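# Move glass beaker from door-side drying rack to window bench

## Task

Lift the beaker from the drying rack on the shelved bench by the door and set it upright, opening on top, on the work surface of the shelved bench by the window. The task fails if the beaker touches the floor, if it breaks (glass breaks from a drop of more than a few centimetres or a hard knock), or if the robot falls over or is left tilted.

## Robot and tools

ROBOT. TidyBot++: a mobile base 0.54 m long, 0.50 m wide and 0.38 m high on four powered casters, carrying a single seven-joint arm with a two-finger gripper. The shoulder is 0.12 m ahead of the base centre and 0.68 m above the floor. Link lengths: upper arm 0.42 m, forearm 0.31 m, hand 0.31 m (wrist to hand point). The arm begins folded with the hand aimed down, poking out up to 0.08 m past the base front, elbow up to 1.15 m high. Cameras: base_camera (pinhole, 644x364) and wrist_camera (fisheye, 644x476, aimed where the hand points). Loose objects may occasionally get a small push from outside.

FRAMES. All positions are metres. Base frame: origin on the floor below the base centre, x ahead, y to the left, z up. hand_pose is reported here and names the point between the finger pads; its own z axis runs out along the fingers, and the fingers close along its y axis. Odometry frame: where the base frame was at the start. base_odometry only integrates wheel rotation, so slip shows as travel and drift builds up; heading is radians, left positive, -3.142 to 3.142. base_tilt is degrees, positive when leaning forward or right. These carry a fixed error near 1 degree plus noise.

move. One action per call, made of base, joints, target (any combination, with restrictions) and optional speeds, plus cameras and blocking. Motions begin together.
- base: an object of relative offsets from where the base is when the command starts, along its axes at that moment. translate_m: metres, ahead positive, -2 to 2. strafe_m: metres, left positive, -2 to 2. rotate_rad: radians, counter-clockwise from above positive, -6.3 to 6.3. translate plus strafe is one straight-line drive. A base move ends by 14 s (time_out).
- joints: absolute targets by name, in radians. joint_1_rad (any angle; positive turns the arm clockwise seen from above, opposite to heading), joint_2_rad -2.249 to 2.249 (shoulder; 0 upright, positive leans forward), joint_3_rad (any angle), joint_4_rad -2.579 to 2.579 (elbow; 0 straight, negative bends forward with joint_3 at 3.14), joint_5_rad (any angle), joint_6_rad -2.099 to 2.099 (wrist; negative tilts hand forward), joint_7_rad (any angle; at 1.57 with hand down, fingers open left/right). Unlimited joints go the short way, so send steps under half a turn. gripper_pos: 0 open to 1 closed, absolute; finger gap is roughly 85 x (1 - gripper_pos) mm.
- target: one flat list of seven numbers, [x, y, z, qw, qx, qy, qz], an absolute hand pose in the base frame (metres, then a unit quaternion), as hand_pose prints it. Alongside target, joints may hold only gripper_pos.
- speeds: top speeds for this action only. translate_m or strafe_m 0.05 to 0.5 m/s (when driving both, give it under just one), rotate_rad 0.1 to 1.57 rad/s, gripper_pos 0.234 to 0.993 per s. Defaults are the maxima.
- cameras: list drawn from base_camera, wrist_camera, all; [] for none; omitted means all.
- blocking: true or omitted returns when everything is at rest; false returns in about 0.5 s while motion continues. A new move overrides only the joints or base it names; naming an arm joint cancels a running target.
An unknown key makes the call invalid; an out-of-range number gets it refused. A refusal, or an uncommanded stop during a call, cancels the later move, wait and finished_scene calls of that reply.

wait: seconds 0 to 10, plus cameras; returns state and pictures, early if all moves come to rest. stop: cameras only; brakes all running motions, which then read stopped and hold (possibly still pressing). zoom_image: camera and region [x0, y0, x1, y1] in pixels, top-left origin, at most 504 x 504, on that camera's latest image. finished_scene: scene, the current scene's number; it ends the scene for good, so the beaker must already sit correctly without help.

RESULTS. The move line reads done or the worst status. base_status, joint_status, hand_status: moving, done, off_target (resting away from target, maybe still pushing), contact_stop, time_out, not_followed (a check withheld the targets; also 'joint command not followed' or 'pose unreachable' with a cause), torque_fault, limit_stop_at_motor_heat. hand_status done means within 10 mm and 2 degrees. hand_target is where the joint targets would place the hand. motor_effort is percent of maximum, peak of the last action in brackets. on_its_own lists uncommanded behaviour. pictures names image order; images can lag the state slightly. Watch for ARM HIT, MOTOR HOT and OVER-TEMPERATURE FAULT lines.

PRACTICE. Targets usually land within about 3 cm; fix by adding (wanted minus hand_pose) to the previous target. After joints moves, correct each joint by last command plus (wanted minus reading). To keep a loaded hand still, resend hand_target, not hand_pose, and never command a joint to its current reading while holding something, since the arm sags under load. A hand aimed down reaches at most about 0.94 m high, and only near the base. Poses low, forward and close to the base go poorly and can drive the arm into the base; nothing prevents arm-base contact. Close gently at low gripper speed; a stalled grip squeezes about 100 to 130 N and locks. Fingertips stick out about 20 mm past the hand point when closed. When lowering onto a surface, hand_pose stops dropping while commands keep going down; stop there and open.

AVOID. Dropping or knocking the beaker, the floor, fast swings of the load, gripping hard while it still rests, and pulling or twisting it. The arm neither slows for nor avoids obstacles. Snagging the arm above about 0.6 m while driving, reaching far out over nearby furniture, or sweeping a stretched arm sideways can tip the robot; retract or back off to recover. Hits can cause a torque fault (limits 104.5 N m joints 1 to 4, 51.3 N m joints 5 to 7) that freezes the arm 10 s. Long stretched or loaded holds heat the motors. Thinking time lets the simulation run.

Each tool is called after "Emit:" as a command line: name --argument value for each argument, lists and objects as JSON in quotes; but a table of rows of numbers goes row by row, as --pt "numbers of a row", without its own name.

## Session

Emit:
move --joints '{"joint_6_rad":0.35}'

Emit:
move --joints '{"joint_1_rad":-1.57}' --cameras '["wrist_camera"]'

Emit:
move --joints '{"joint_1_rad":-3.1}' --cameras '["wrist_camera"]'

Emit:
move --joints '{"joint_1_rad":-4.7}' --cameras '["wrist_camera"]'

Scene clock: 1.87 s.
move: done
base_odometry: x=+0.000 y=+0.000 heading=+0.000
base_tilt: forward=+0.7 right=+0.5
base_status: not commanded
joint_positions: joint_1_rad=-0.002 joint_2_rad=-0.347 joint_3_rad=+3.133 joint_4_rad=-2.537 joint_5_rad=-0.047 joint_6_rad=+0.308 joint_7_rad=+1.592 gripper_pos=+0.000
joint_status: all done
motor_effort: joint_1_rad=+0(1) joint_2_rad=-4(5) joint_3_rad=+0(1) joint_4_rad=+16(17) joint_5_rad=+1(2) joint_6_rad=+9(10) joint_7_rad=+0(1)
hand_pose: x=+0.5282 y=+0.0013 z=+0.7997 quat_wxyz=(-0.003, +0.808, -0.009, +0.589) (m; base frame)
hand_target: x=+0.5321 y=+0.0008 z=+0.8124 quat_wxyz=(-0.003, +0.796, -0.010, +0.606) (m; base frame)
hand_status: not commanded
pictures: base_camera, wrist_camera

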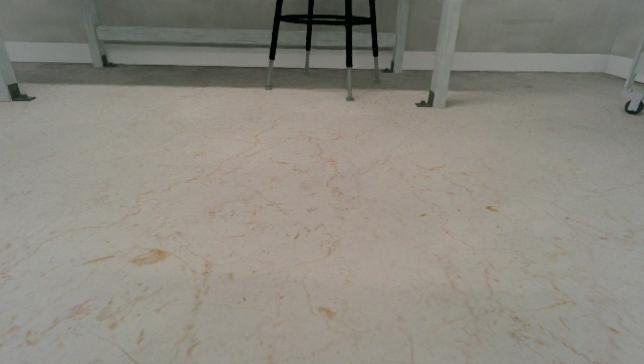

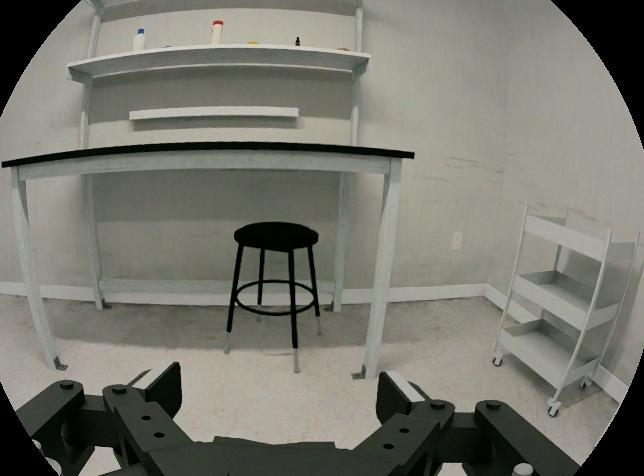

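Scene clock: 4.67 s.
move: done
base_odometry: x=+0.000 y=+0.000 heading=+0.000
base_tilt: forward=+0.7 right=+0.5
base_status: not commanded
joint_positions: joint_1_rad=-1.556 joint_2_rad=-0.347 joint_3_rad=+3.133 joint_4_rad=-2.537 joint_5_rad=-0.047 joint_6_rad=+0.309 joint_7_rad=+1.592 gripper_pos=+0.000
joint_status: all done
motor_effort: joint_1_rad=-1(2) joint_2_rad=-4(5) joint_3_rad=+0(2) joint_4_rad=+16(16) joint_5_rad=+1(2) joint_6_rad=+9(10) joint_7_rad=+0(1)
hand_pose: x=+0.1247 y=+0.4092 z=+0.7997 quat_wxyz=(-0.415, +0.583, +0.560, +0.418) (m; base frame)
hand_target: x=+0.1195 y=+0.4131 z=+0.8124 quat_wxyz=(-0.430, +0.570, +0.555, +0.427) (m; base frame)
hand_status: not commanded
pictures: wrist_camera

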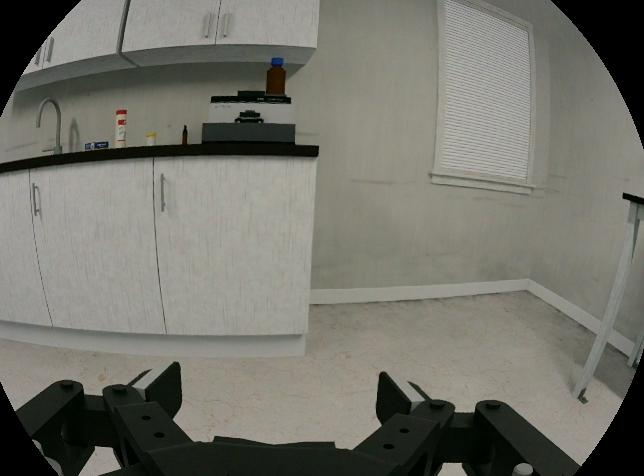

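Scene clock: 7.43 s.
move: done
base_odometry: x=+0.000 y=+0.000 heading=+0.000
base_tilt: forward=+0.7 right=+0.5
base_status: not commanded
joint_positions: joint_1_rad=-3.086 joint_2_rad=-0.347 joint_3_rad=+3.133 joint_4_rad=-2.537 joint_5_rad=-0.047 joint_6_rad=+0.309 joint_7_rad=+1.592 gripper_pos=+0.000
joint_status: all done
motor_effort: joint_1_rad=+0(2) joint_2_rad=-4(5) joint_3_rad=+0(1) joint_4_rad=+16(16) joint_5_rad=+2(2) joint_6_rad=+9(10) joint_7_rad=+1(1)
hand_pose: x=-0.2896 y=+0.0224 z=+0.7997 quat_wxyz=(-0.589, +0.033, +0.807, +0.014) (m; base frame)
hand_target: x=-0.2937 y=+0.0173 z=+0.8124 quat_wxyz=(-0.606, +0.027, +0.795, +0.011) (m; base frame)
hand_status: not commanded
pictures: wrist_camera

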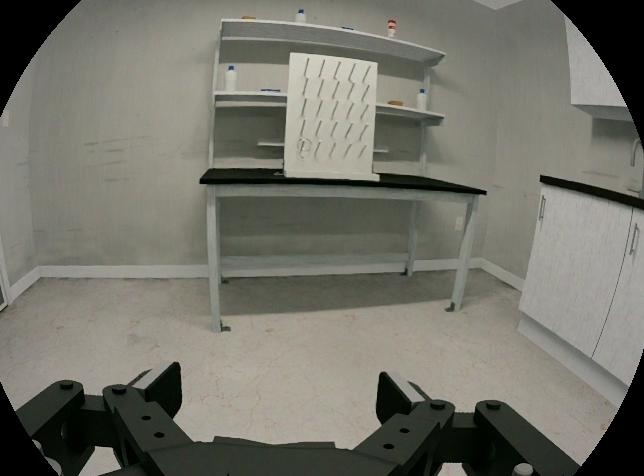

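Scene clock: 10.23 s.
move: done
base_odometry: x=+0.000 y=+0.000 heading=+0.000
base_tilt: forward=+0.7 right=+0.5
base_status: not commanded
joint_positions: joint_1_rad=-4.686 joint_2_rad=-0.347 joint_3_rad=+3.133 joint_4_rad=-2.537 joint_5_rad=-0.047 joint_6_rad=+0.309 joint_7_rad=+1.592 gripper_pos=+0.000
joint_status: all done
motor_effort: joint_1_rad=+0(2) joint_2_rad=-5(5) joint_3_rad=+0(2) joint_4_rad=+16(16) joint_5_rad=+1(2) joint_6_rad=+10(10) joint_7_rad=+0(1)
hand_pose: x=+0.1085 y=-0.4091 z=+0.7998 quat_wxyz=(-0.420, -0.556, +0.586, -0.413) (m; base frame)
hand_target: x=+0.1137 y=-0.4130 z=+0.8124 quat_wxyz=(-0.430, -0.552, +0.573, -0.427) (m; base frame)
hand_status: not commanded
pictures: wrist_camera

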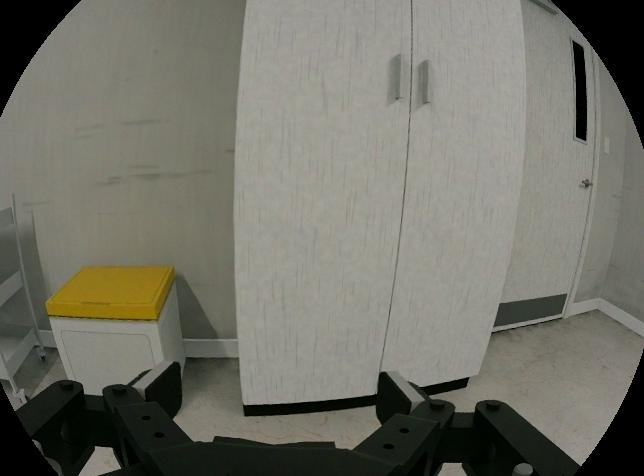

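Emit:
move --base '{"translate_m":-1.05,"strafe_m":0.13,"rotate_rad":-3.05}' --joints '{"joint_1_rad":0,"joint_6_rad":0.45}'

Emit:
zoom_image --camera "wrist_camera" --region '[200, 60, 440, 320]'

Scene clock: 18.40 s.
move: done
base_odometry: x=-1.050 y=+0.130 heading=-3.051
base_tilt: forward=+0.7 right=+0.5
base_status: done
joint_positions: joint_1_rad=-6.270 joint_2_rad=-0.346 joint_3_rad=+3.134 joint_4_rad=-2.537 joint_5_rad=-0.047 joint_6_rad=+0.409 joint_7_rad=+1.592 gripper_pos=+0.000
joint_status: all done
motor_effort: joint_1_rad=+0(2) joint_2_rad=-4(7) joint_3_rad=-1(3) joint_4_rad=+16(17) joint_5_rad=+2(2) joint_6_rad=+9(11) joint_7_rad=+0(1)
hand_pose: x=+0.5363 y=-0.0064 z=+0.8296 quat_wxyz=(-0.003, -0.778, +0.016, -0.629) (m; base frame)
hand_target: x=+0.5388 y=-0.0014 z=+0.8428 quat_wxyz=(+0.001, -0.764, +0.011, -0.645) (m; base frame)
hand_status: not commanded
pictures: base_camera, wrist_camera

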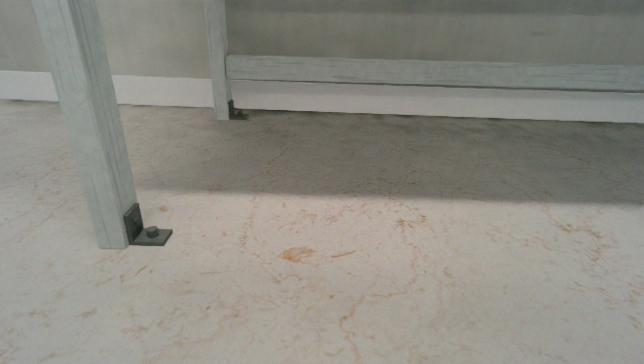

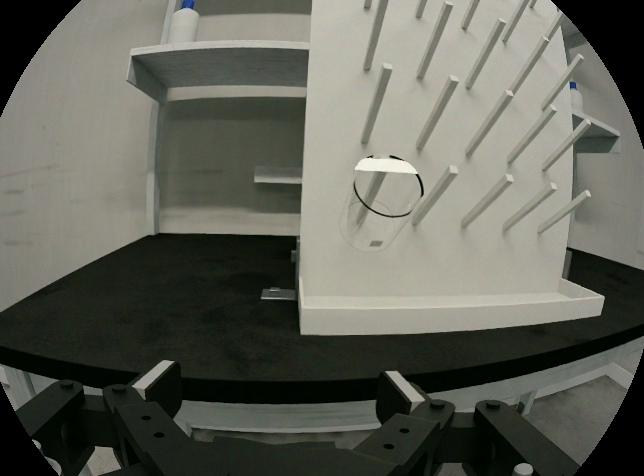

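Scaled by 1.938.

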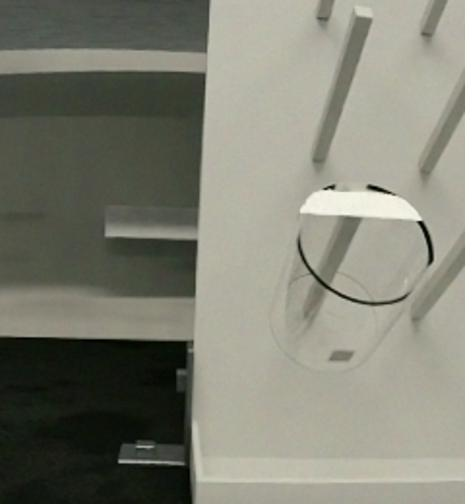

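Emit:
move --base '{"translate_m":0.03,"strafe_m":0.44,"rotate_rad":-0.03}' --joints '{"joint_1_rad":0,"joint_2_rad":0.206,"joint_3_rad":3.14,"joint_4_rad":-2.028,"joint_5_rad":-1.6,"joint_6_rad":1.6}' --cameras '["wrist_camera"]'

Emit:
move --joints '{"joint_1_rad":0,"joint_2_rad":0.742,"joint_3_rad":3.14,"joint_4_rad":-1.178,"joint_5_rad":-1.62,"joint_6_rad":1.61,"joint_7_rad":1.91}'

Scene clock: 25.83 s.
move: done
base_odometry: x=-1.040 y=-0.311 heading=-3.081
base_tilt: forward=+0.7 right=+0.5
base_status: done
joint_positions: joint_1_rad=-6.277 joint_2_rad=+0.193 joint_3_rad=+3.134 joint_4_rad=-2.051 joint_5_rad=-1.540 joint_6_rad=+1.557 joint_7_rad=+1.592 gripper_pos=+0.000
joint_status: all done
motor_effort: joint_1_rad=+0(2) joint_2_rad=-16(19) joint_3_rad=+0(2) joint_4_rad=+11(18) joint_5_rad=+8(9) joint_6_rad=+6(10) joint_7_rad=+0(1)
hand_pose: x=+0.4555 y=-0.3099 z=+0.9033 quat_wxyz=(-0.231, -0.249, +0.657, -0.673) (m; base frame)
hand_target: x=+0.4407 y=-0.3096 z=+0.8987 quat_wxyz=(-0.250, -0.225, +0.672, -0.660) (m; base frame)
hand_status: not commanded
pictures: wrist_camera

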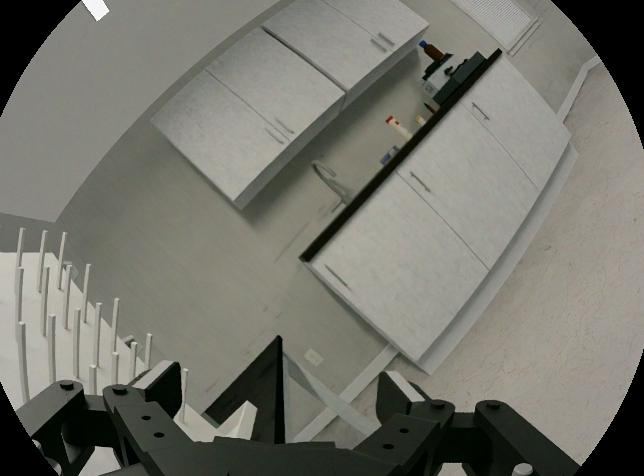

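Scene clock: 27.97 s.
move: done
base_odometry: x=-1.040 y=-0.311 heading=-3.081
base_tilt: forward=+0.7 right=+0.5
base_status: not commanded
joint_positions: joint_1_rad=-6.277 joint_2_rad=+0.718 joint_3_rad=+3.134 joint_4_rad=-1.203 joint_5_rad=-1.561 joint_6_rad=+1.570 joint_7_rad=+1.871 gripper_pos=+0.000
joint_status: all done
motor_effort: joint_1_rad=+0(2) joint_2_rad=-33(35) joint_3_rad=+3(3) joint_4_rad=+13(14) joint_5_rad=+10(10) joint_6_rad=+4(7) joint_7_rad=+1(1)
hand_pose: x=+0.6924 y=-0.3116 z=+0.8924 quat_wxyz=(-0.225, -0.227, +0.668, -0.672) (m; base frame)
hand_target: x=+0.6825 y=-0.3092 z=+0.8742 quat_wxyz=(-0.252, -0.225, +0.683, -0.648) (m; base frame)
hand_status: not commanded
pictures: base_camera, wrist_camera

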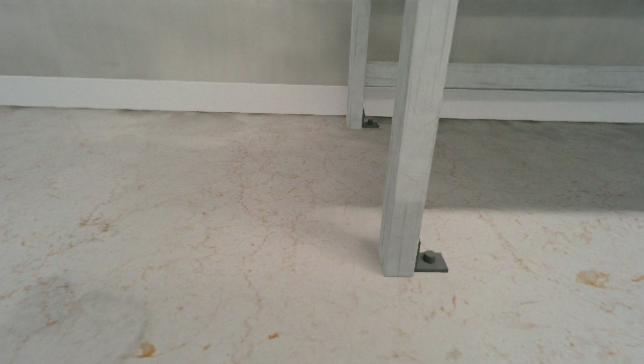

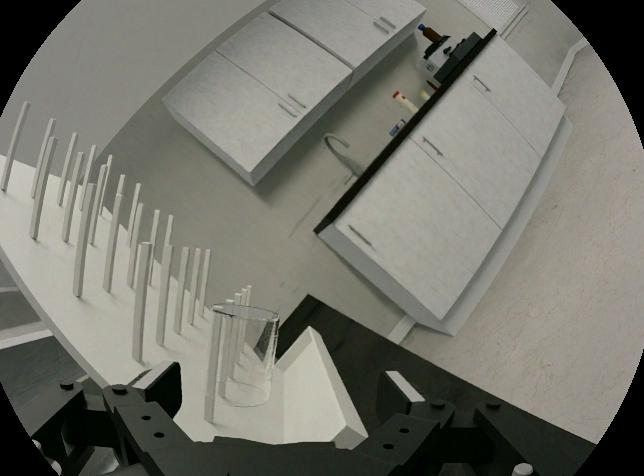

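Emit:
move --base '{"translate_m":0.085,"strafe_m":-0.14}' --speeds '{"translate_m":0.15}' --joints '{"joint_2_rad":0.72,"joint_4_rad":-1.145}'

Emit:
zoom_image --camera "wrist_camera" --region '[150, 240, 420, 470]'

Scene clock: 31.23 s.
move: done
base_odometry: x=-1.134 y=-0.176 heading=-3.081
base_tilt: forward=+0.8 right=+0.5
base_status: done
joint_positions: joint_1_rad=-6.280 joint_2_rad=+0.719 joint_3_rad=+3.134 joint_4_rad=-1.164 joint_5_rad=-1.563 joint_6_rad=+1.574 joint_7_rad=+1.873 gripper_pos=+0.000
joint_status: all done
motor_effort: joint_1_rad=-1(3) joint_2_rad=-33(35) joint_3_rad=+2(3) joint_4_rad=+14(14) joint_5_rad=+10(11) joint_6_rad=+4(4) joint_7_rad=+0(1)
hand_pose: x=+0.6961 y=-0.3096 z=+0.9032 quat_wxyz=(-0.213, -0.214, +0.673, -0.675) (m; base frame)
hand_target: x=+0.6817 y=-0.3093 z=+0.8959 quat_wxyz=(-0.233, -0.208, +0.689, -0.654) (m; base frame)
hand_status: not commanded
pictures: base_camera, wrist_camera

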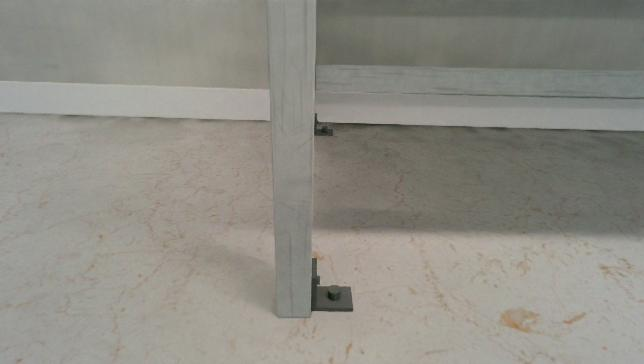

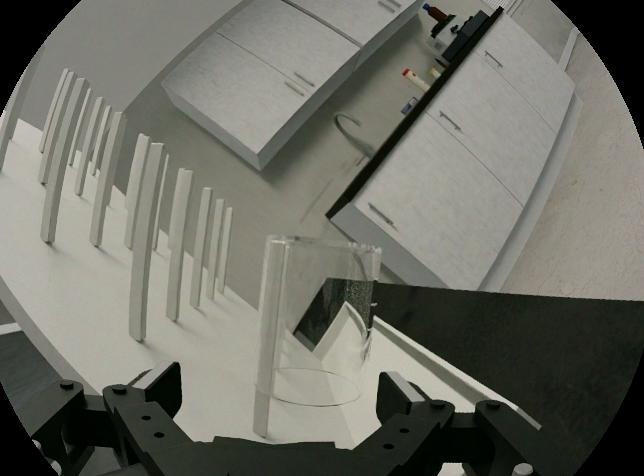

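Scaled by 1.867.

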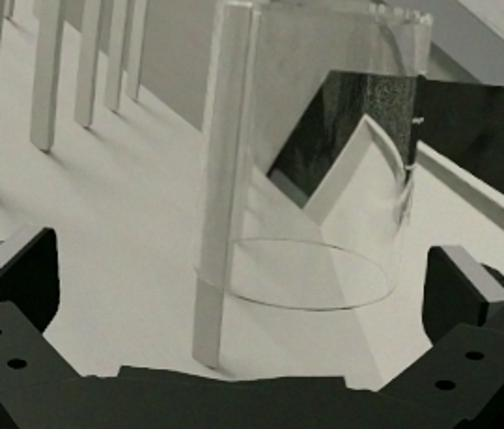

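Emit:
move --base '{"translate_m":-0.017,"strafe_m":-0.02}' --speeds '{"translate_m":0.1}' --joints '{"joint_2_rad":0.74,"joint_4_rad":-1.175,"joint_7_rad":1.76}' --cameras '["wrist_camera"]'

Emit:
zoom_image --camera "wrist_camera" --region '[150, 240, 420, 470]'

Scene clock: 33.80 s.
move: done
base_odometry: x=-1.118 y=-0.155 heading=-3.081
base_tilt: forward=+0.8 right=+0.5
base_status: done
joint_positions: joint_1_rad=-6.278 joint_2_rad=+0.722 joint_3_rad=+3.134 joint_4_rad=-1.174 joint_5_rad=-1.565 joint_6_rad=+1.575 joint_7_rad=+1.768 gripper_pos=+0.000
joint_status: all done
motor_effort: joint_1_rad=+0(2) joint_2_rad=-34(36) joint_3_rad=+2(3) joint_4_rad=+14(14) joint_5_rad=+10(11) joint_6_rad=+4(4) joint_7_rad=+0(1)
hand_pose: x=+0.6946 y=-0.3110 z=+0.8984 quat_wxyz=(-0.183, -0.182, +0.683, -0.684) (m; base frame)
hand_target: x=+0.6825 y=-0.3092 z=+0.8762 quat_wxyz=(-0.201, -0.172, +0.698, -0.665) (m; base frame)
hand_status: not commanded
pictures: wrist_camera

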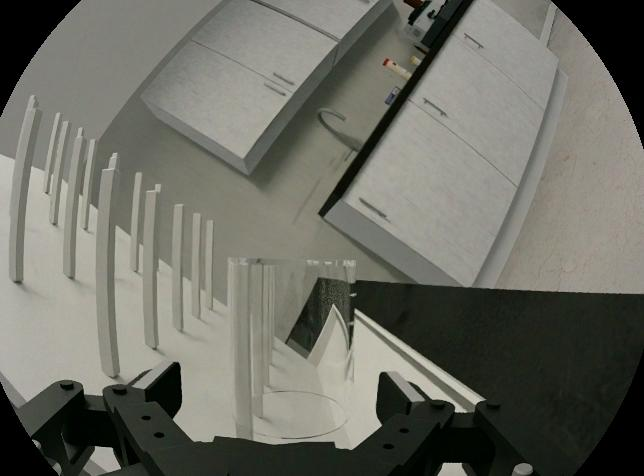

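Scaled by 1.867.

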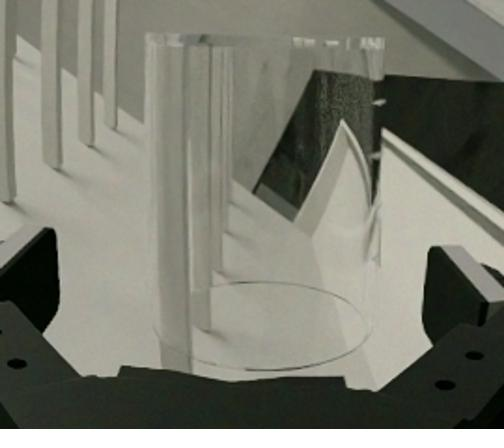

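Emit:
move --base '{"translate_m":-0.002,"strafe_m":-0.05}' --speeds '{"strafe_m":0.06}' --cameras '["wrist_camera"]'

Emit:
zoom_image --camera "wrist_camera" --region '[150, 240, 420, 470]'

Scene clock: 36.23 s.
move: done
base_odometry: x=-1.119 y=-0.105 heading=-3.081
base_tilt: forward=+0.7 right=+0.5
base_status: done
joint_positions: joint_1_rad=-6.281 joint_2_rad=+0.722 joint_3_rad=+3.134 joint_4_rad=-1.174 joint_5_rad=-1.565 joint_6_rad=+1.575 joint_7_rad=+1.768 gripper_pos=+0.000
joint_status: not commanded
motor_effort: joint_1_rad=+0(3) joint_2_rad=-33(36) joint_3_rad=+2(3) joint_4_rad=+13(14) joint_5_rad=+9(11) joint_6_rad=+4(4) joint_7_rad=+0(1)
hand_pose: x=+0.6955 y=-0.3093 z=+0.8982 quat_wxyz=(-0.182, -0.183, +0.683, -0.684) (m; base frame)
hand_target: x=+0.6825 y=-0.3092 z=+0.8762 quat_wxyz=(-0.201, -0.172, +0.698, -0.665) (m; base frame)
hand_status: not commanded
pictures: wrist_camera

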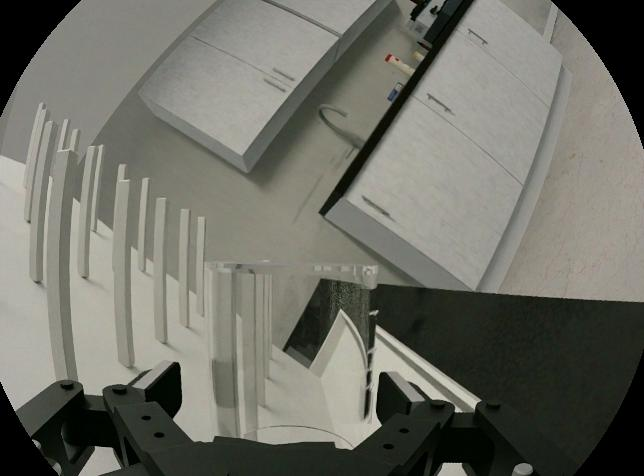

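Scaled by 1.867.

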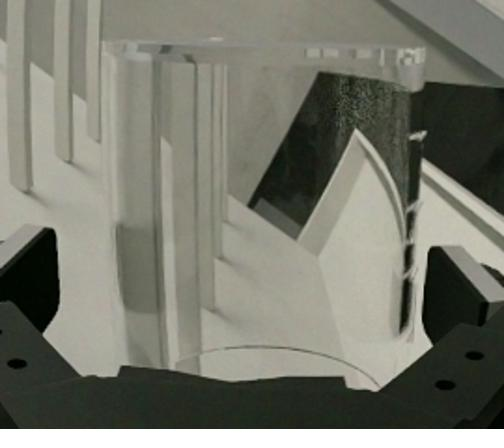

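Emit:
move --base '{"translate_m":-0.009}' --speeds '{"translate_m":0.05}' --cameras '[]'

Emit:
move --joints '{"gripper_pos":0.12}' --speeds '{"gripper_pos":0.234}' --cameras '["wrist_camera"]'

Emit:
zoom_image --camera "wrist_camera" --region '[150, 240, 420, 470]'

Scene clock: 38.77 s.
move: done
base_odometry: x=-1.110 y=-0.105 heading=-3.081
base_tilt: forward=+0.7 right=+0.5
base_status: done
joint_positions: joint_1_rad=-6.281 joint_2_rad=+0.723 joint_3_rad=+3.134 joint_4_rad=-1.174 joint_5_rad=-1.566 joint_6_rad=+1.576 joint_7_rad=+1.768 gripper_pos=+0.000
joint_status: not commanded
motor_effort: joint_1_rad=+0(2) joint_2_rad=-33(37) joint_3_rad=+3(3) joint_4_rad=+13(14) joint_5_rad=+9(11) joint_6_rad=+4(4) joint_7_rad=+0(1)
hand_pose: x=+0.6953 y=-0.3093 z=+0.8974 quat_wxyz=(-0.183, -0.183, +0.683, -0.684) (m; base frame)
hand_target: x=+0.6825 y=-0.3092 z=+0.8762 quat_wxyz=(-0.201, -0.172, +0.698, -0.665) (m; base frame)
hand_status: not commanded
pictures: none
No camera images: "cameras" was empty.

Scene clock: 39.60 s.
move: done
base_odometry: x=-1.110 y=-0.105 heading=-3.081
base_tilt: forward=+0.7 right=+0.5
base_status: not commanded
joint_positions: joint_1_rad=-6.281 joint_2_rad=+0.723 joint_3_rad=+3.134 joint_4_rad=-1.174 joint_5_rad=-1.566 joint_6_rad=+1.576 joint_7_rad=+1.768 gripper_pos=+0.120
joint_status: all done
motor_effort: joint_1_rad=+0(1) joint_2_rad=-33(34) joint_3_rad=+2(4) joint_4_rad=+13(14) joint_5_rad=+10(10) joint_6_rad=+4(4) joint_7_rad=+0(1)
hand_pose: x=+0.6953 y=-0.3093 z=+0.8974 quat_wxyz=(-0.183, -0.183, +0.683, -0.684) (m; base frame)
hand_target: x=+0.6825 y=-0.3092 z=+0.8762 quat_wxyz=(-0.201, -0.172, +0.698, -0.665) (m; base frame)
hand_status: not commanded
pictures: wrist_camera

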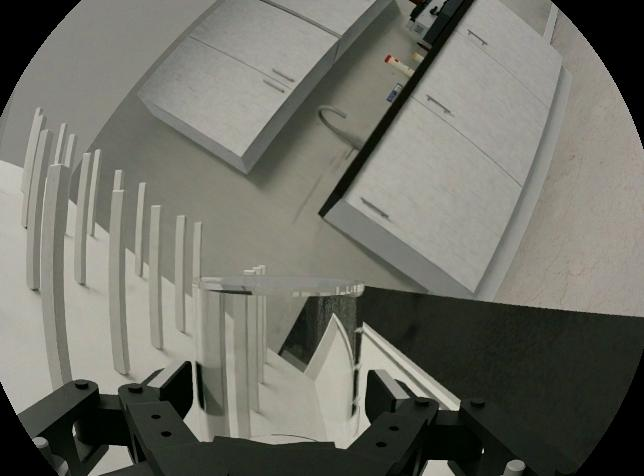

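Scaled by 1.867.

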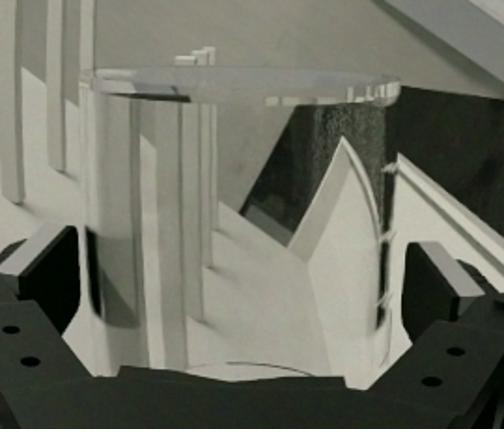

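Emit:
move --joints '{"gripper_pos":0.0,"joint_2_rad":0.765,"joint_4_rad":-1.205}' --cameras '["wrist_camera"]'

Scene clock: 42.87 s.
move: done
base_odometry: x=-1.110 y=-0.105 heading=-3.081
base_tilt: forward=+0.8 right=+0.5
base_status: not commanded
joint_positions: joint_1_rad=-6.281 joint_2_rad=+0.732 joint_3_rad=+3.134 joint_4_rad=-1.189 joint_5_rad=-1.565 joint_6_rad=+1.578 joint_7_rad=+1.768 gripper_pos=+0.000
joint_status: all done
motor_effort: joint_1_rad=+0(2) joint_2_rad=-30(33) joint_3_rad=+2(2) joint_4_rad=+11(14) joint_5_rad=+5(10) joint_6_rad=+5(5) joint_7_rad=+0(1)
hand_pose: x=+0.6951 y=-0.3096 z=+0.8885 quat_wxyz=(-0.192, -0.190, +0.680, -0.682) (m; base frame)
hand_target: x=+0.6833 y=-0.3092 z=+0.8538 quat_wxyz=(-0.220, -0.190, +0.692, -0.660) (m; base frame)
hand_status: not commanded
pictures: wrist_camera

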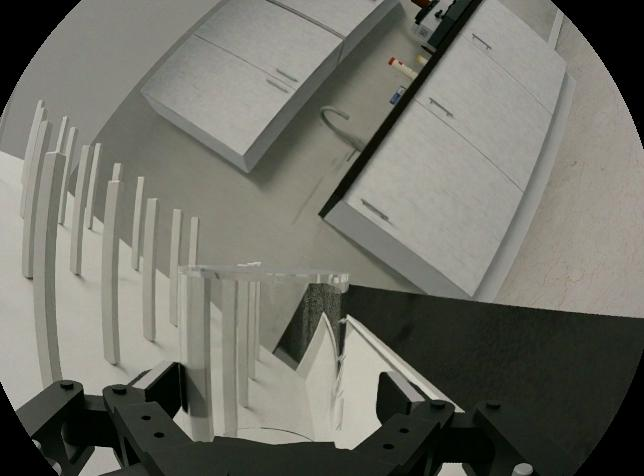

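Emit:
move --base '{"translate_m":0.016}' --speeds '{"translate_m":0.05}' --cameras '["wrist_camera"]'

Emit:
zoom_image --camera "wrist_camera" --region '[150, 240, 420, 470]'

Scene clock: 44.07 s.
move: done
base_odometry: x=-1.126 y=-0.105 heading=-3.081
base_tilt: forward=+0.8 right=+0.5
base_status: done
joint_positions: joint_1_rad=-6.281 joint_2_rad=+0.739 joint_3_rad=+3.134 joint_4_rad=-1.192 joint_5_rad=-1.576 joint_6_rad=+1.586 joint_7_rad=+1.768 gripper_pos=+0.000
joint_status: not commanded
motor_effort: joint_1_rad=+0(1) joint_2_rad=-31(33) joint_3_rad=+1(2) joint_4_rad=+11(13) joint_5_rad=+5(10) joint_6_rad=+4(5) joint_7_rad=+1(1)
hand_pose: x=+0.6927 y=-0.3095 z=+0.8808 quat_wxyz=(-0.199, -0.191, +0.683, -0.677) (m; base frame)
hand_target: x=+0.6833 y=-0.3092 z=+0.8538 quat_wxyz=(-0.220, -0.190, +0.692, -0.660) (m; base frame)
hand_status: not commanded
pictures: wrist_camera

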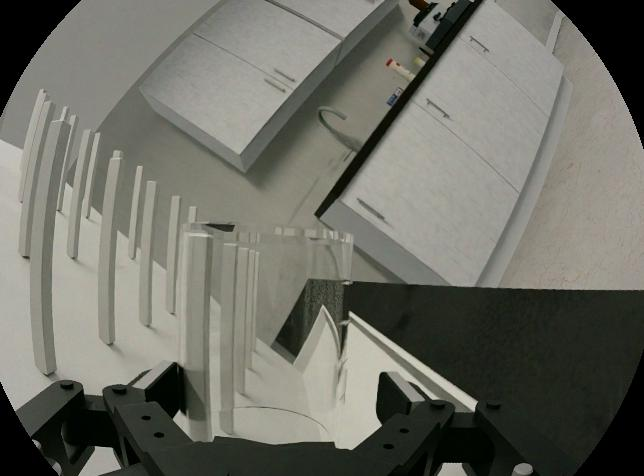

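Scaled by 1.867.

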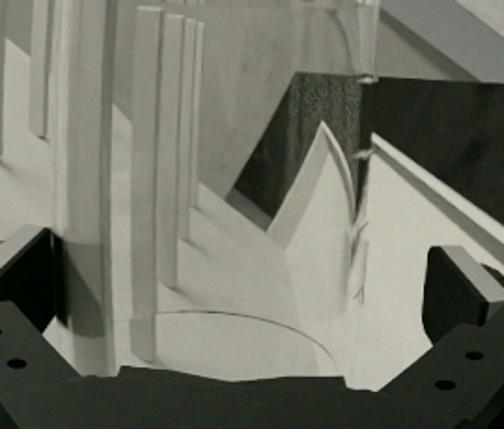

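Emit:
move --joints '{"joint_2_rad":0.742,"joint_4_rad":-1.178}' --cameras '["wrist_camera"]'

Emit:
zoom_image --camera "wrist_camera" --region '[150, 240, 420, 470]'

Scene clock: 45.73 s.
move: done
base_odometry: x=-1.126 y=-0.105 heading=-3.081
base_tilt: forward=+0.8 right=+0.5
base_status: not commanded
joint_positions: joint_1_rad=-6.281 joint_2_rad=+0.739 joint_3_rad=+3.134 joint_4_rad=-1.188 joint_5_rad=-1.580 joint_6_rad=+1.586 joint_7_rad=+1.768 gripper_pos=+0.000
joint_status: all done
motor_effort: joint_1_rad=+0(2) joint_2_rad=-32(34) joint_3_rad=+3(3) joint_4_rad=+12(14) joint_5_rad=+8(9) joint_6_rad=+4(5) joint_7_rad=+0(1)
hand_pose: x=+0.6927 y=-0.3094 z=+0.8810 quat_wxyz=(-0.197, -0.189, +0.684, -0.676) (m; base frame)
hand_target: x=+0.6825 y=-0.3092 z=+0.8742 quat_wxyz=(-0.203, -0.174, +0.698, -0.665) (m; base frame)
hand_status: not commanded
pictures: wrist_camera

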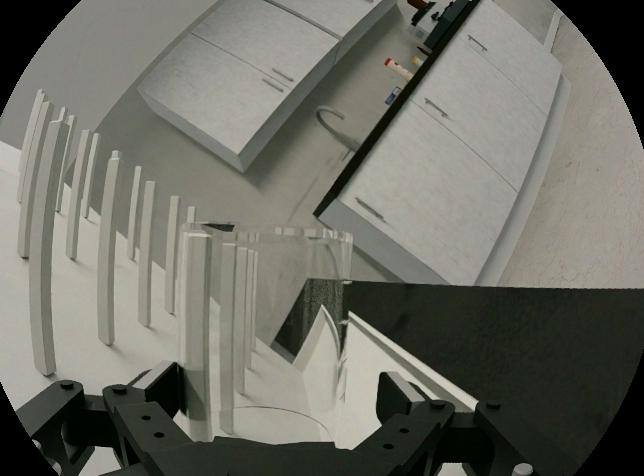

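Scaled by 1.867.

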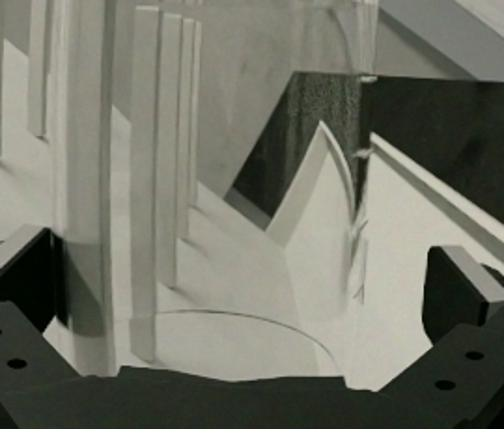

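Emit:
move --joints '{"joint_2_rad":0.732,"joint_4_rad":-1.157}' --cameras '["wrist_camera"]'

Emit:
zoom_image --camera "wrist_camera" --region '[150, 240, 420, 470]'

Scene clock: 47.07 s.
move: done
base_odometry: x=-1.126 y=-0.105 heading=-3.081
base_tilt: forward=+0.8 right=+0.5
base_status: not commanded
joint_positions: joint_1_rad=-6.281 joint_2_rad=+0.739 joint_3_rad=+3.134 joint_4_rad=-1.176 joint_5_rad=-1.581 joint_6_rad=+1.586 joint_7_rad=+1.768 gripper_pos=+0.000
joint_status: all done
motor_effort: joint_1_rad=+0(2) joint_2_rad=-34(34) joint_3_rad=+2(3) joint_4_rad=+13(13) joint_5_rad=+10(10) joint_6_rad=+4(5) joint_7_rad=-1(1)
hand_pose: x=+0.6939 y=-0.3094 z=+0.8841 quat_wxyz=(-0.193, -0.185, +0.686, -0.677) (m; base frame)
hand_target: x=+0.6829 y=-0.3092 z=+0.8857 quat_wxyz=(-0.192, -0.163, +0.701, -0.667) (m; base frame)
hand_status: not commanded
pictures: wrist_camera

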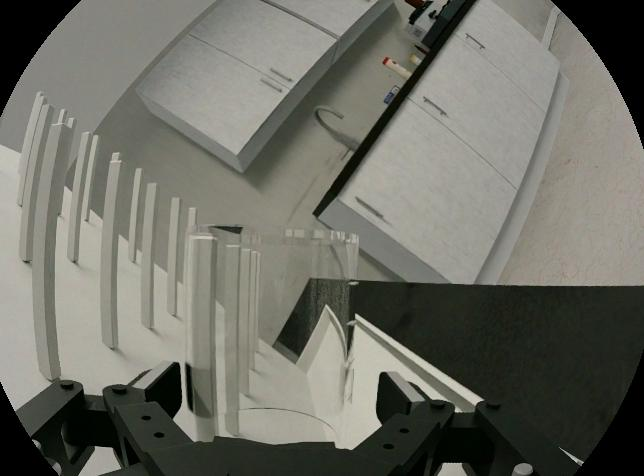

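Scaled by 1.867.

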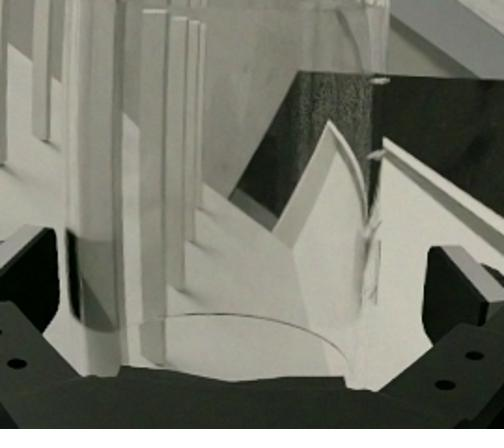

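Emit:
move --joints '{"joint_2_rad":0.727,"joint_4_rad":-1.144}' --cameras '[]'

Emit:
move --joints '{"gripper_pos":0.12}' --speeds '{"gripper_pos":0.234}' --cameras '["wrist_camera"]'

Emit:
zoom_image --camera "wrist_camera" --region '[150, 240, 420, 470]'

Scene clock: 48.53 s.
move: done
base_odometry: x=-1.126 y=-0.105 heading=-3.081
base_tilt: forward=+0.8 right=+0.5
base_status: not commanded
joint_positions: joint_1_rad=-6.281 joint_2_rad=+0.739 joint_3_rad=+3.134 joint_4_rad=-1.164 joint_5_rad=-1.581 joint_6_rad=+1.586 joint_7_rad=+1.768 gripper_pos=+0.000
joint_status: all done
motor_effort: joint_1_rad=+0(1) joint_2_rad=-34(34) joint_3_rad=+2(3) joint_4_rad=+13(14) joint_5_rad=+11(11) joint_6_rad=+4(4) joint_7_rad=+0(1)
hand_pose: x=+0.6952 y=-0.3095 z=+0.8877 quat_wxyz=(-0.189, -0.181, +0.687, -0.678) (m; base frame)
hand_target: x=+0.6832 y=-0.3093 z=+0.8922 quat_wxyz=(-0.186, -0.157, +0.702, -0.669) (m; base frame)
hand_status: not commanded
pictures: none
No camera images: "cameras" was empty.

Scene clock: 49.37 s.
move: done
base_odometry: x=-1.126 y=-0.105 heading=-3.081
base_tilt: forward=+0.8 right=+0.5
base_status: not commanded
joint_positions: joint_1_rad=-6.281 joint_2_rad=+0.739 joint_3_rad=+3.134 joint_4_rad=-1.164 joint_5_rad=-1.581 joint_6_rad=+1.586 joint_7_rad=+1.768 gripper_pos=+0.120
joint_status: all done
motor_effort: joint_1_rad=+0(1) joint_2_rad=-34(34) joint_3_rad=+3(3) joint_4_rad=+13(14) joint_5_rad=+9(10) joint_6_rad=+4(4) joint_7_rad=+0(1)
hand_pose: x=+0.6952 y=-0.3095 z=+0.8877 quat_wxyz=(-0.189, -0.181, +0.687, -0.678) (m; base frame)
hand_target: x=+0.6832 y=-0.3093 z=+0.8922 quat_wxyz=(-0.186, -0.157, +0.702, -0.669) (m; base frame)
hand_status: not commanded
pictures: wrist_camera

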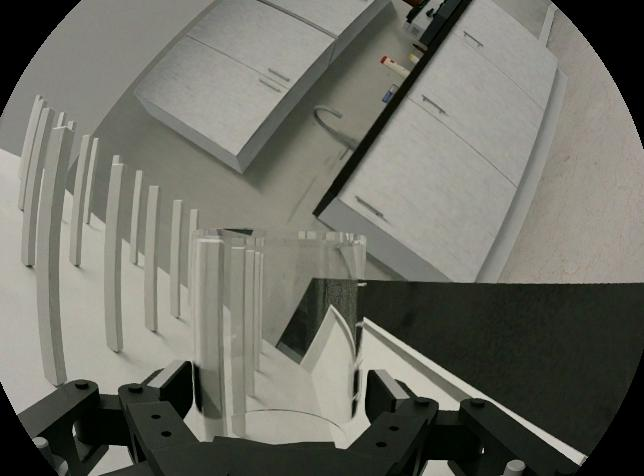

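Scaled by 1.867.

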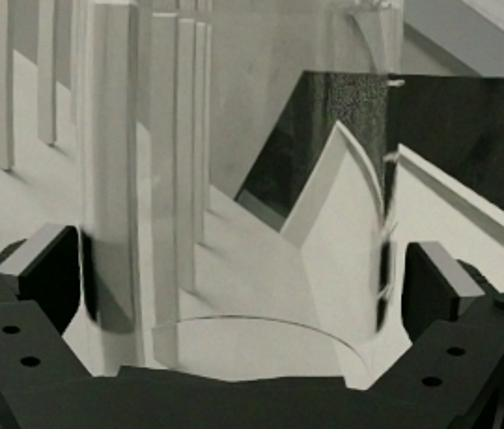

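Emit:
move --joints '{"gripper_pos":0.18}' --speeds '{"gripper_pos":0.234}' --cameras '[]'

Emit:
move --joints '{"gripper_pos":0.21}' --speeds '{"gripper_pos":0.234}' --cameras '[]'

Emit:
move --joints '{"gripper_pos":0.24}' --speeds '{"gripper_pos":0.234}' --cameras '["wrist_camera"]'

Emit:
zoom_image --camera "wrist_camera" --region '[150, 240, 420, 470]'

Scene clock: 50.93 s.
move: done
base_odometry: x=-1.126 y=-0.105 heading=-3.081
base_tilt: forward=+0.7 right=+0.5
base_status: not commanded
joint_positions: joint_1_rad=-6.281 joint_2_rad=+0.739 joint_3_rad=+3.134 joint_4_rad=-1.164 joint_5_rad=-1.581 joint_6_rad=+1.586 joint_7_rad=+1.768 gripper_pos=+0.180
joint_status: all done
motor_effort: joint_1_rad=+0(1) joint_2_rad=-34(34) joint_3_rad=+2(3) joint_4_rad=+13(13) joint_5_rad=+10(11) joint_6_rad=+4(5) joint_7_rad=+0(1)
hand_pose: x=+0.6953 y=-0.3095 z=+0.8878 quat_wxyz=(-0.189, -0.181, +0.687, -0.678) (m; base frame)
hand_target: x=+0.6832 y=-0.3093 z=+0.8922 quat_wxyz=(-0.186, -0.157, +0.702, -0.669) (m; base frame)
hand_status: not commanded
pictures: none
No camera images: "cameras" was empty.

Scene clock: 51.40 s.
move: done
base_odometry: x=-1.126 y=-0.105 heading=-3.081
base_tilt: forward=+0.7 right=+0.5
base_status: not commanded
joint_positions: joint_1_rad=-6.282 joint_2_rad=+0.739 joint_3_rad=+3.134 joint_4_rad=-1.161 joint_5_rad=-1.581 joint_6_rad=+1.586 joint_7_rad=+1.768 gripper_pos=+0.207
joint_status: all done
motor_effort: joint_1_rad=+0(2) joint_2_rad=-33(34) joint_3_rad=+2(3) joint_4_rad=+13(14) joint_5_rad=+9(11) joint_6_rad=+4(5) joint_7_rad=-1(1)
hand_pose: x=+0.6957 y=-0.3089 z=+0.8885 quat_wxyz=(-0.188, -0.180, +0.687, -0.678) (m; base frame)
hand_target: x=+0.6832 y=-0.3093 z=+0.8922 quat_wxyz=(-0.186, -0.157, +0.702, -0.669) (m; base frame)
hand_status: not commanded
pictures: none
No camera images: "cameras" was empty.

Scene clock: 51.83 s.
move: done
base_odometry: x=-1.126 y=-0.105 heading=-3.081
base_tilt: forward=+0.7 right=+0.5
base_status: not commanded
joint_positions: joint_1_rad=-6.282 joint_2_rad=+0.739 joint_3_rad=+3.134 joint_4_rad=-1.161 joint_5_rad=-1.581 joint_6_rad=+1.586 joint_7_rad=+1.768 gripper_pos=+0.222
joint_status: all done
motor_effort: joint_1_rad=+1(2) joint_2_rad=-33(34) joint_3_rad=+2(3) joint_4_rad=+13(13) joint_5_rad=+9(9) joint_6_rad=+4(4) joint_7_rad=-1(1)
hand_pose: x=+0.6958 y=-0.3089 z=+0.8885 quat_wxyz=(-0.188, -0.180, +0.687, -0.678) (m; base frame)
hand_target: x=+0.6832 y=-0.3093 z=+0.8922 quat_wxyz=(-0.186, -0.157, +0.702, -0.669) (m; base frame)
hand_status: not commanded
pictures: wrist_camera

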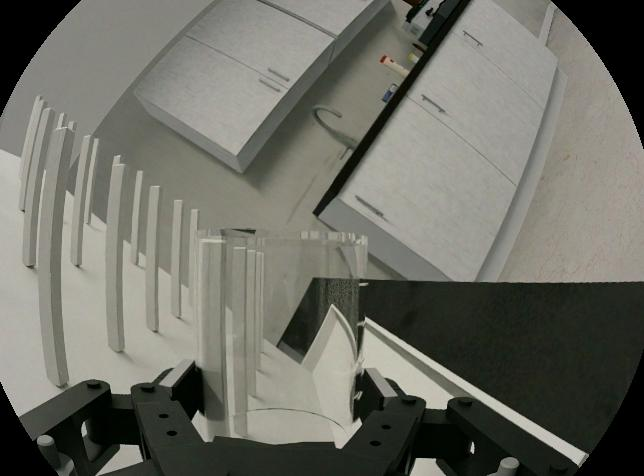

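Scaled by 1.867.

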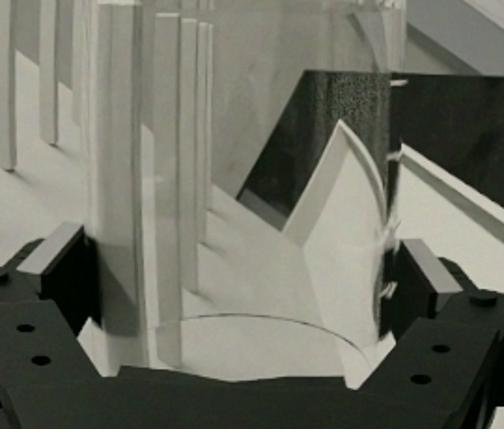

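Emit:
move --joints '{"joint_2_rad":0.7,"joint_4_rad":-1.085,"joint_7_rad":1.86}' --cameras '["wrist_camera"]'

Scene clock: 53.43 s.
move: done
base_odometry: x=-1.126 y=-0.105 heading=-3.081
base_tilt: forward=+0.7 right=+0.5
base_status: not commanded
joint_positions: joint_1_rad=-6.282 joint_2_rad=+0.726 joint_3_rad=+3.134 joint_4_rad=-1.109 joint_5_rad=-1.585 joint_6_rad=+1.586 joint_7_rad=+1.832 gripper_pos=+0.222
joint_status: all done
motor_effort: joint_1_rad=+0(2) joint_2_rad=-35(36) joint_3_rad=+3(3) joint_4_rad=+14(15) joint_5_rad=+11(12) joint_6_rad=+4(4) joint_7_rad=+0(2)
hand_pose: x=+0.6974 y=-0.3089 z=+0.9105 quat_wxyz=(-0.187, -0.180, +0.689, -0.677) (m; base frame)
hand_target: x=+0.6825 y=-0.3093 z=+0.9245 quat_wxyz=(-0.189, -0.164, +0.703, -0.666) (m; base frame)
hand_status: not commanded
pictures: wrist_camera

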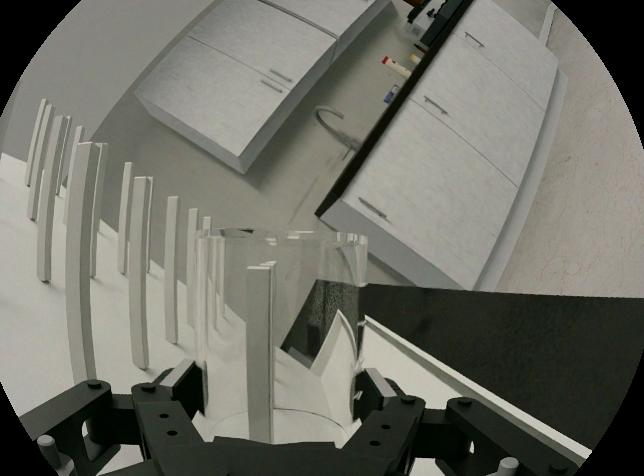

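Emit:
move --joints '{"joint_2_rad":0.665,"joint_4_rad":-1.02,"joint_7_rad":1.95}' --base '{"translate_m":-0.035}' --speeds '{"translate_m":0.06}' --cameras '["wrist_camera"]'

Scene clock: 55.03 s.
move: done
base_odometry: x=-1.091 y=-0.103 heading=-3.081
base_tilt: forward=+0.7 right=+0.5
base_status: done
joint_positions: joint_1_rad=-6.282 joint_2_rad=+0.683 joint_3_rad=+3.134 joint_4_rad=-1.043 joint_5_rad=-1.585 joint_6_rad=+1.586 joint_7_rad=+1.914 gripper_pos=+0.222
joint_status: all done
motor_effort: joint_1_rad=+0(1) joint_2_rad=-34(39) joint_3_rad=+3(4) joint_4_rad=+14(16) joint_5_rad=+11(12) joint_6_rad=+3(4) joint_7_rad=+0(1)
hand_pose: x=+0.6912 y=-0.3090 z=+0.9548 quat_wxyz=(-0.178, -0.172, +0.692, -0.679) (m; base frame)
hand_target: x=+0.6775 y=-0.3093 z=+0.9633 quat_wxyz=(-0.184, -0.162, +0.705, -0.666) (m; base frame)
hand_status: not commanded
pictures: wrist_camera

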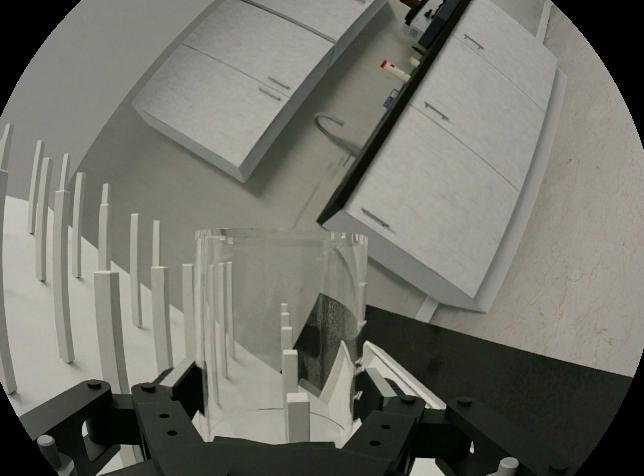

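Emit:
move --joints '{"joint_2_rad":0.635,"joint_4_rad":-0.96,"joint_7_rad":2.04}' --base '{"translate_m":-0.3}' --speeds '{"translate_m":0.12}' --cameras '["wrist_camera"]'

Scene clock: 63.87 s.
move: done
base_odometry: x=-0.791 y=-0.085 heading=-3.081
base_tilt: forward=+0.8 right=+0.5
base_status: done
joint_positions: joint_1_rad=-6.282 joint_2_rad=+0.652 joint_3_rad=+3.134 joint_4_rad=-0.985 joint_5_rad=-1.585 joint_6_rad=+1.586 joint_7_rad=+2.004 gripper_pos=+0.222
joint_status: all done
motor_effort: joint_1_rad=+0(1) joint_2_rad=-33(37) joint_3_rad=+2(4) joint_4_rad=+15(15) joint_5_rad=+11(12) joint_6_rad=+2(3) joint_7_rad=+1(1)
hand_pose: x=+0.6844 y=-0.3091 z=+0.9906 quat_wxyz=(-0.177, -0.172, +0.692, -0.678) (m; base frame)
hand_target: x=+0.6707 y=-0.3093 z=+0.9980 quat_wxyz=(-0.182, -0.164, +0.706, -0.665) (m; base frame)
hand_status: not commanded
pictures: wrist_camera

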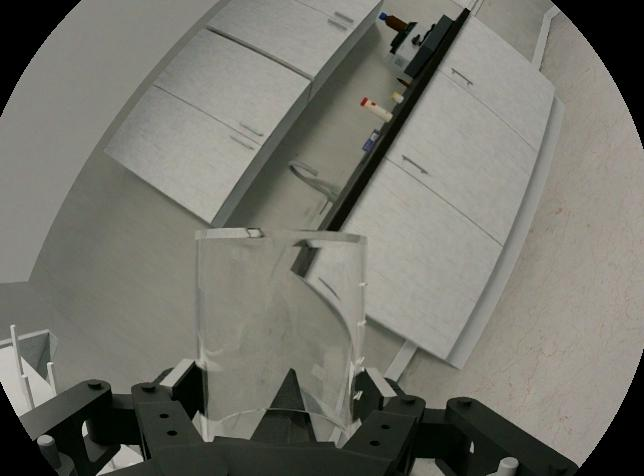

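Emit:
move --joints '{"joint_2_rad":0.133,"joint_4_rad":-1.756,"joint_5_rad":0.02,"joint_6_rad":0.34,"joint_7_rad":4.71}' --base '{"translate_m":-0.55}' --speeds '{"translate_m":0.3}' --cameras '["wrist_camera"]'

Scene clock: 67.80 s.
move: done
base_odometry: x=-0.242 y=-0.051 heading=-3.081
base_tilt: forward=+0.7 right=+0.5
base_status: done
joint_positions: joint_1_rad=-6.282 joint_2_rad=+0.154 joint_3_rad=+3.134 joint_4_rad=-1.750 joint_5_rad=-0.030 joint_6_rad=+0.382 joint_7_rad=+4.670 gripper_pos=+0.222
joint_status: all done
motor_effort: joint_1_rad=-1(1) joint_2_rad=-23(37) joint_3_rad=-1(3) joint_4_rad=+19(20) joint_5_rad=+1(12) joint_6_rad=+11(12) joint_7_rad=+0(2)
hand_pose: x=+0.7914 y=+0.0015 z=+1.0099 quat_wxyz=(-0.724, -0.027, -0.689, -0.024) (m; base frame)
hand_target: x=+0.7846 y=+0.0044 z=+1.0073 quat_wxyz=(-0.715, +0.009, -0.699, +0.003) (m; base frame)
hand_status: not commanded
pictures: wrist_camera

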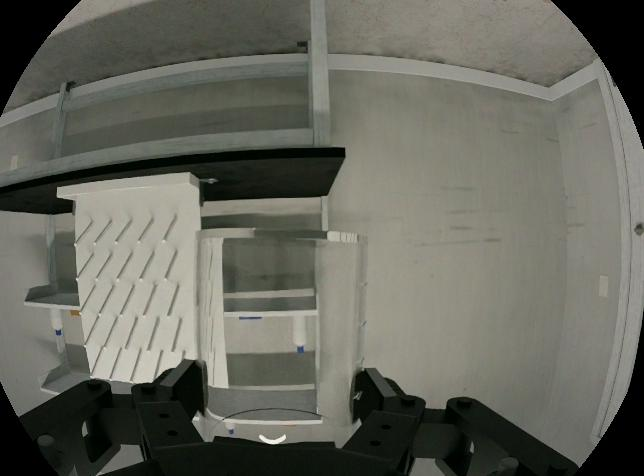

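Emit:
move --base '{"rotate_rad":-3.115}' --speeds '{"rotate_rad":0.9}' --cameras '[]'

Emit:
move --base '{"translate_m":0.72}' --speeds '{"translate_m":0.3}'

Scene clock: 73.50 s.
move: done
base_odometry: x=-0.242 y=-0.051 heading=+0.088
base_tilt: forward=+0.7 right=+0.5
base_status: done
joint_positions: joint_1_rad=-6.279 joint_2_rad=+0.154 joint_3_rad=+3.136 joint_4_rad=-1.750 joint_5_rad=-0.024 joint_6_rad=+0.380 joint_7_rad=+4.673 gripper_pos=+0.222
joint_status: not commanded
motor_effort: joint_1_rad=-1(4) joint_2_rad=-23(25) joint_3_rad=-1(4) joint_4_rad=+19(19) joint_5_rad=+0(2) joint_6_rad=+11(11) joint_7_rad=+0(1)
hand_pose: x=+0.7915 y=-0.0008 z=+1.0093 quat_wxyz=(-0.723, -0.024, -0.690, -0.020) (m; base frame)
hand_target: x=+0.7846 y=+0.0044 z=+1.0073 quat_wxyz=(-0.715, +0.009, -0.699, +0.003) (m; base frame)
hand_status: not commanded
pictures: none
No camera images: "cameras" was empty.

Scene clock: 76.87 s.
move: done
base_odometry: x=+0.475 y=+0.012 heading=+0.087
base_tilt: forward=+0.8 right=+0.5
base_status: done
joint_positions: joint_1_rad=-6.279 joint_2_rad=+0.149 joint_3_rad=+3.136 joint_4_rad=-1.751 joint_5_rad=-0.024 joint_6_rad=+0.378 joint_7_rad=+4.673 gripper_pos=+0.222
joint_status: not commanded
motor_effort: joint_1_rad=+0(1) joint_2_rad=-23(26) joint_3_rad=-1(2) joint_4_rad=+19(20) joint_5_rad=+0(2) joint_6_rad=+11(11) joint_7_rad=+0(1)
hand_pose: x=+0.7899 y=-0.0008 z=+1.0115 quat_wxyz=(-0.724, -0.024, -0.689, -0.020) (m; base frame)
hand_target: x=+0.7846 y=+0.0044 z=+1.0073 quat_wxyz=(-0.715, +0.009, -0.699, +0.003) (m; base frame)
hand_status: not commanded
pictures: base_camera, wrist_camera

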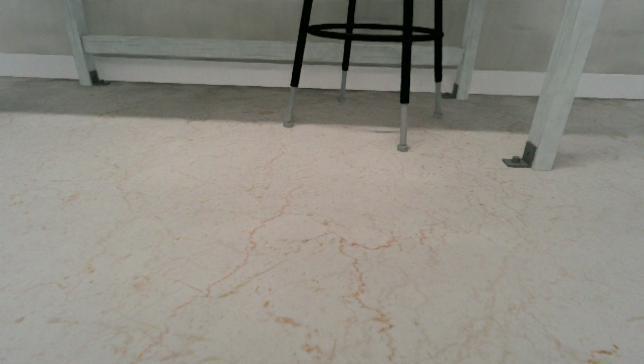

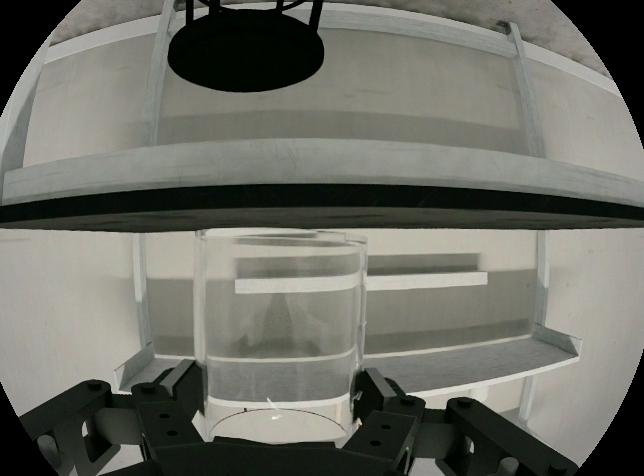

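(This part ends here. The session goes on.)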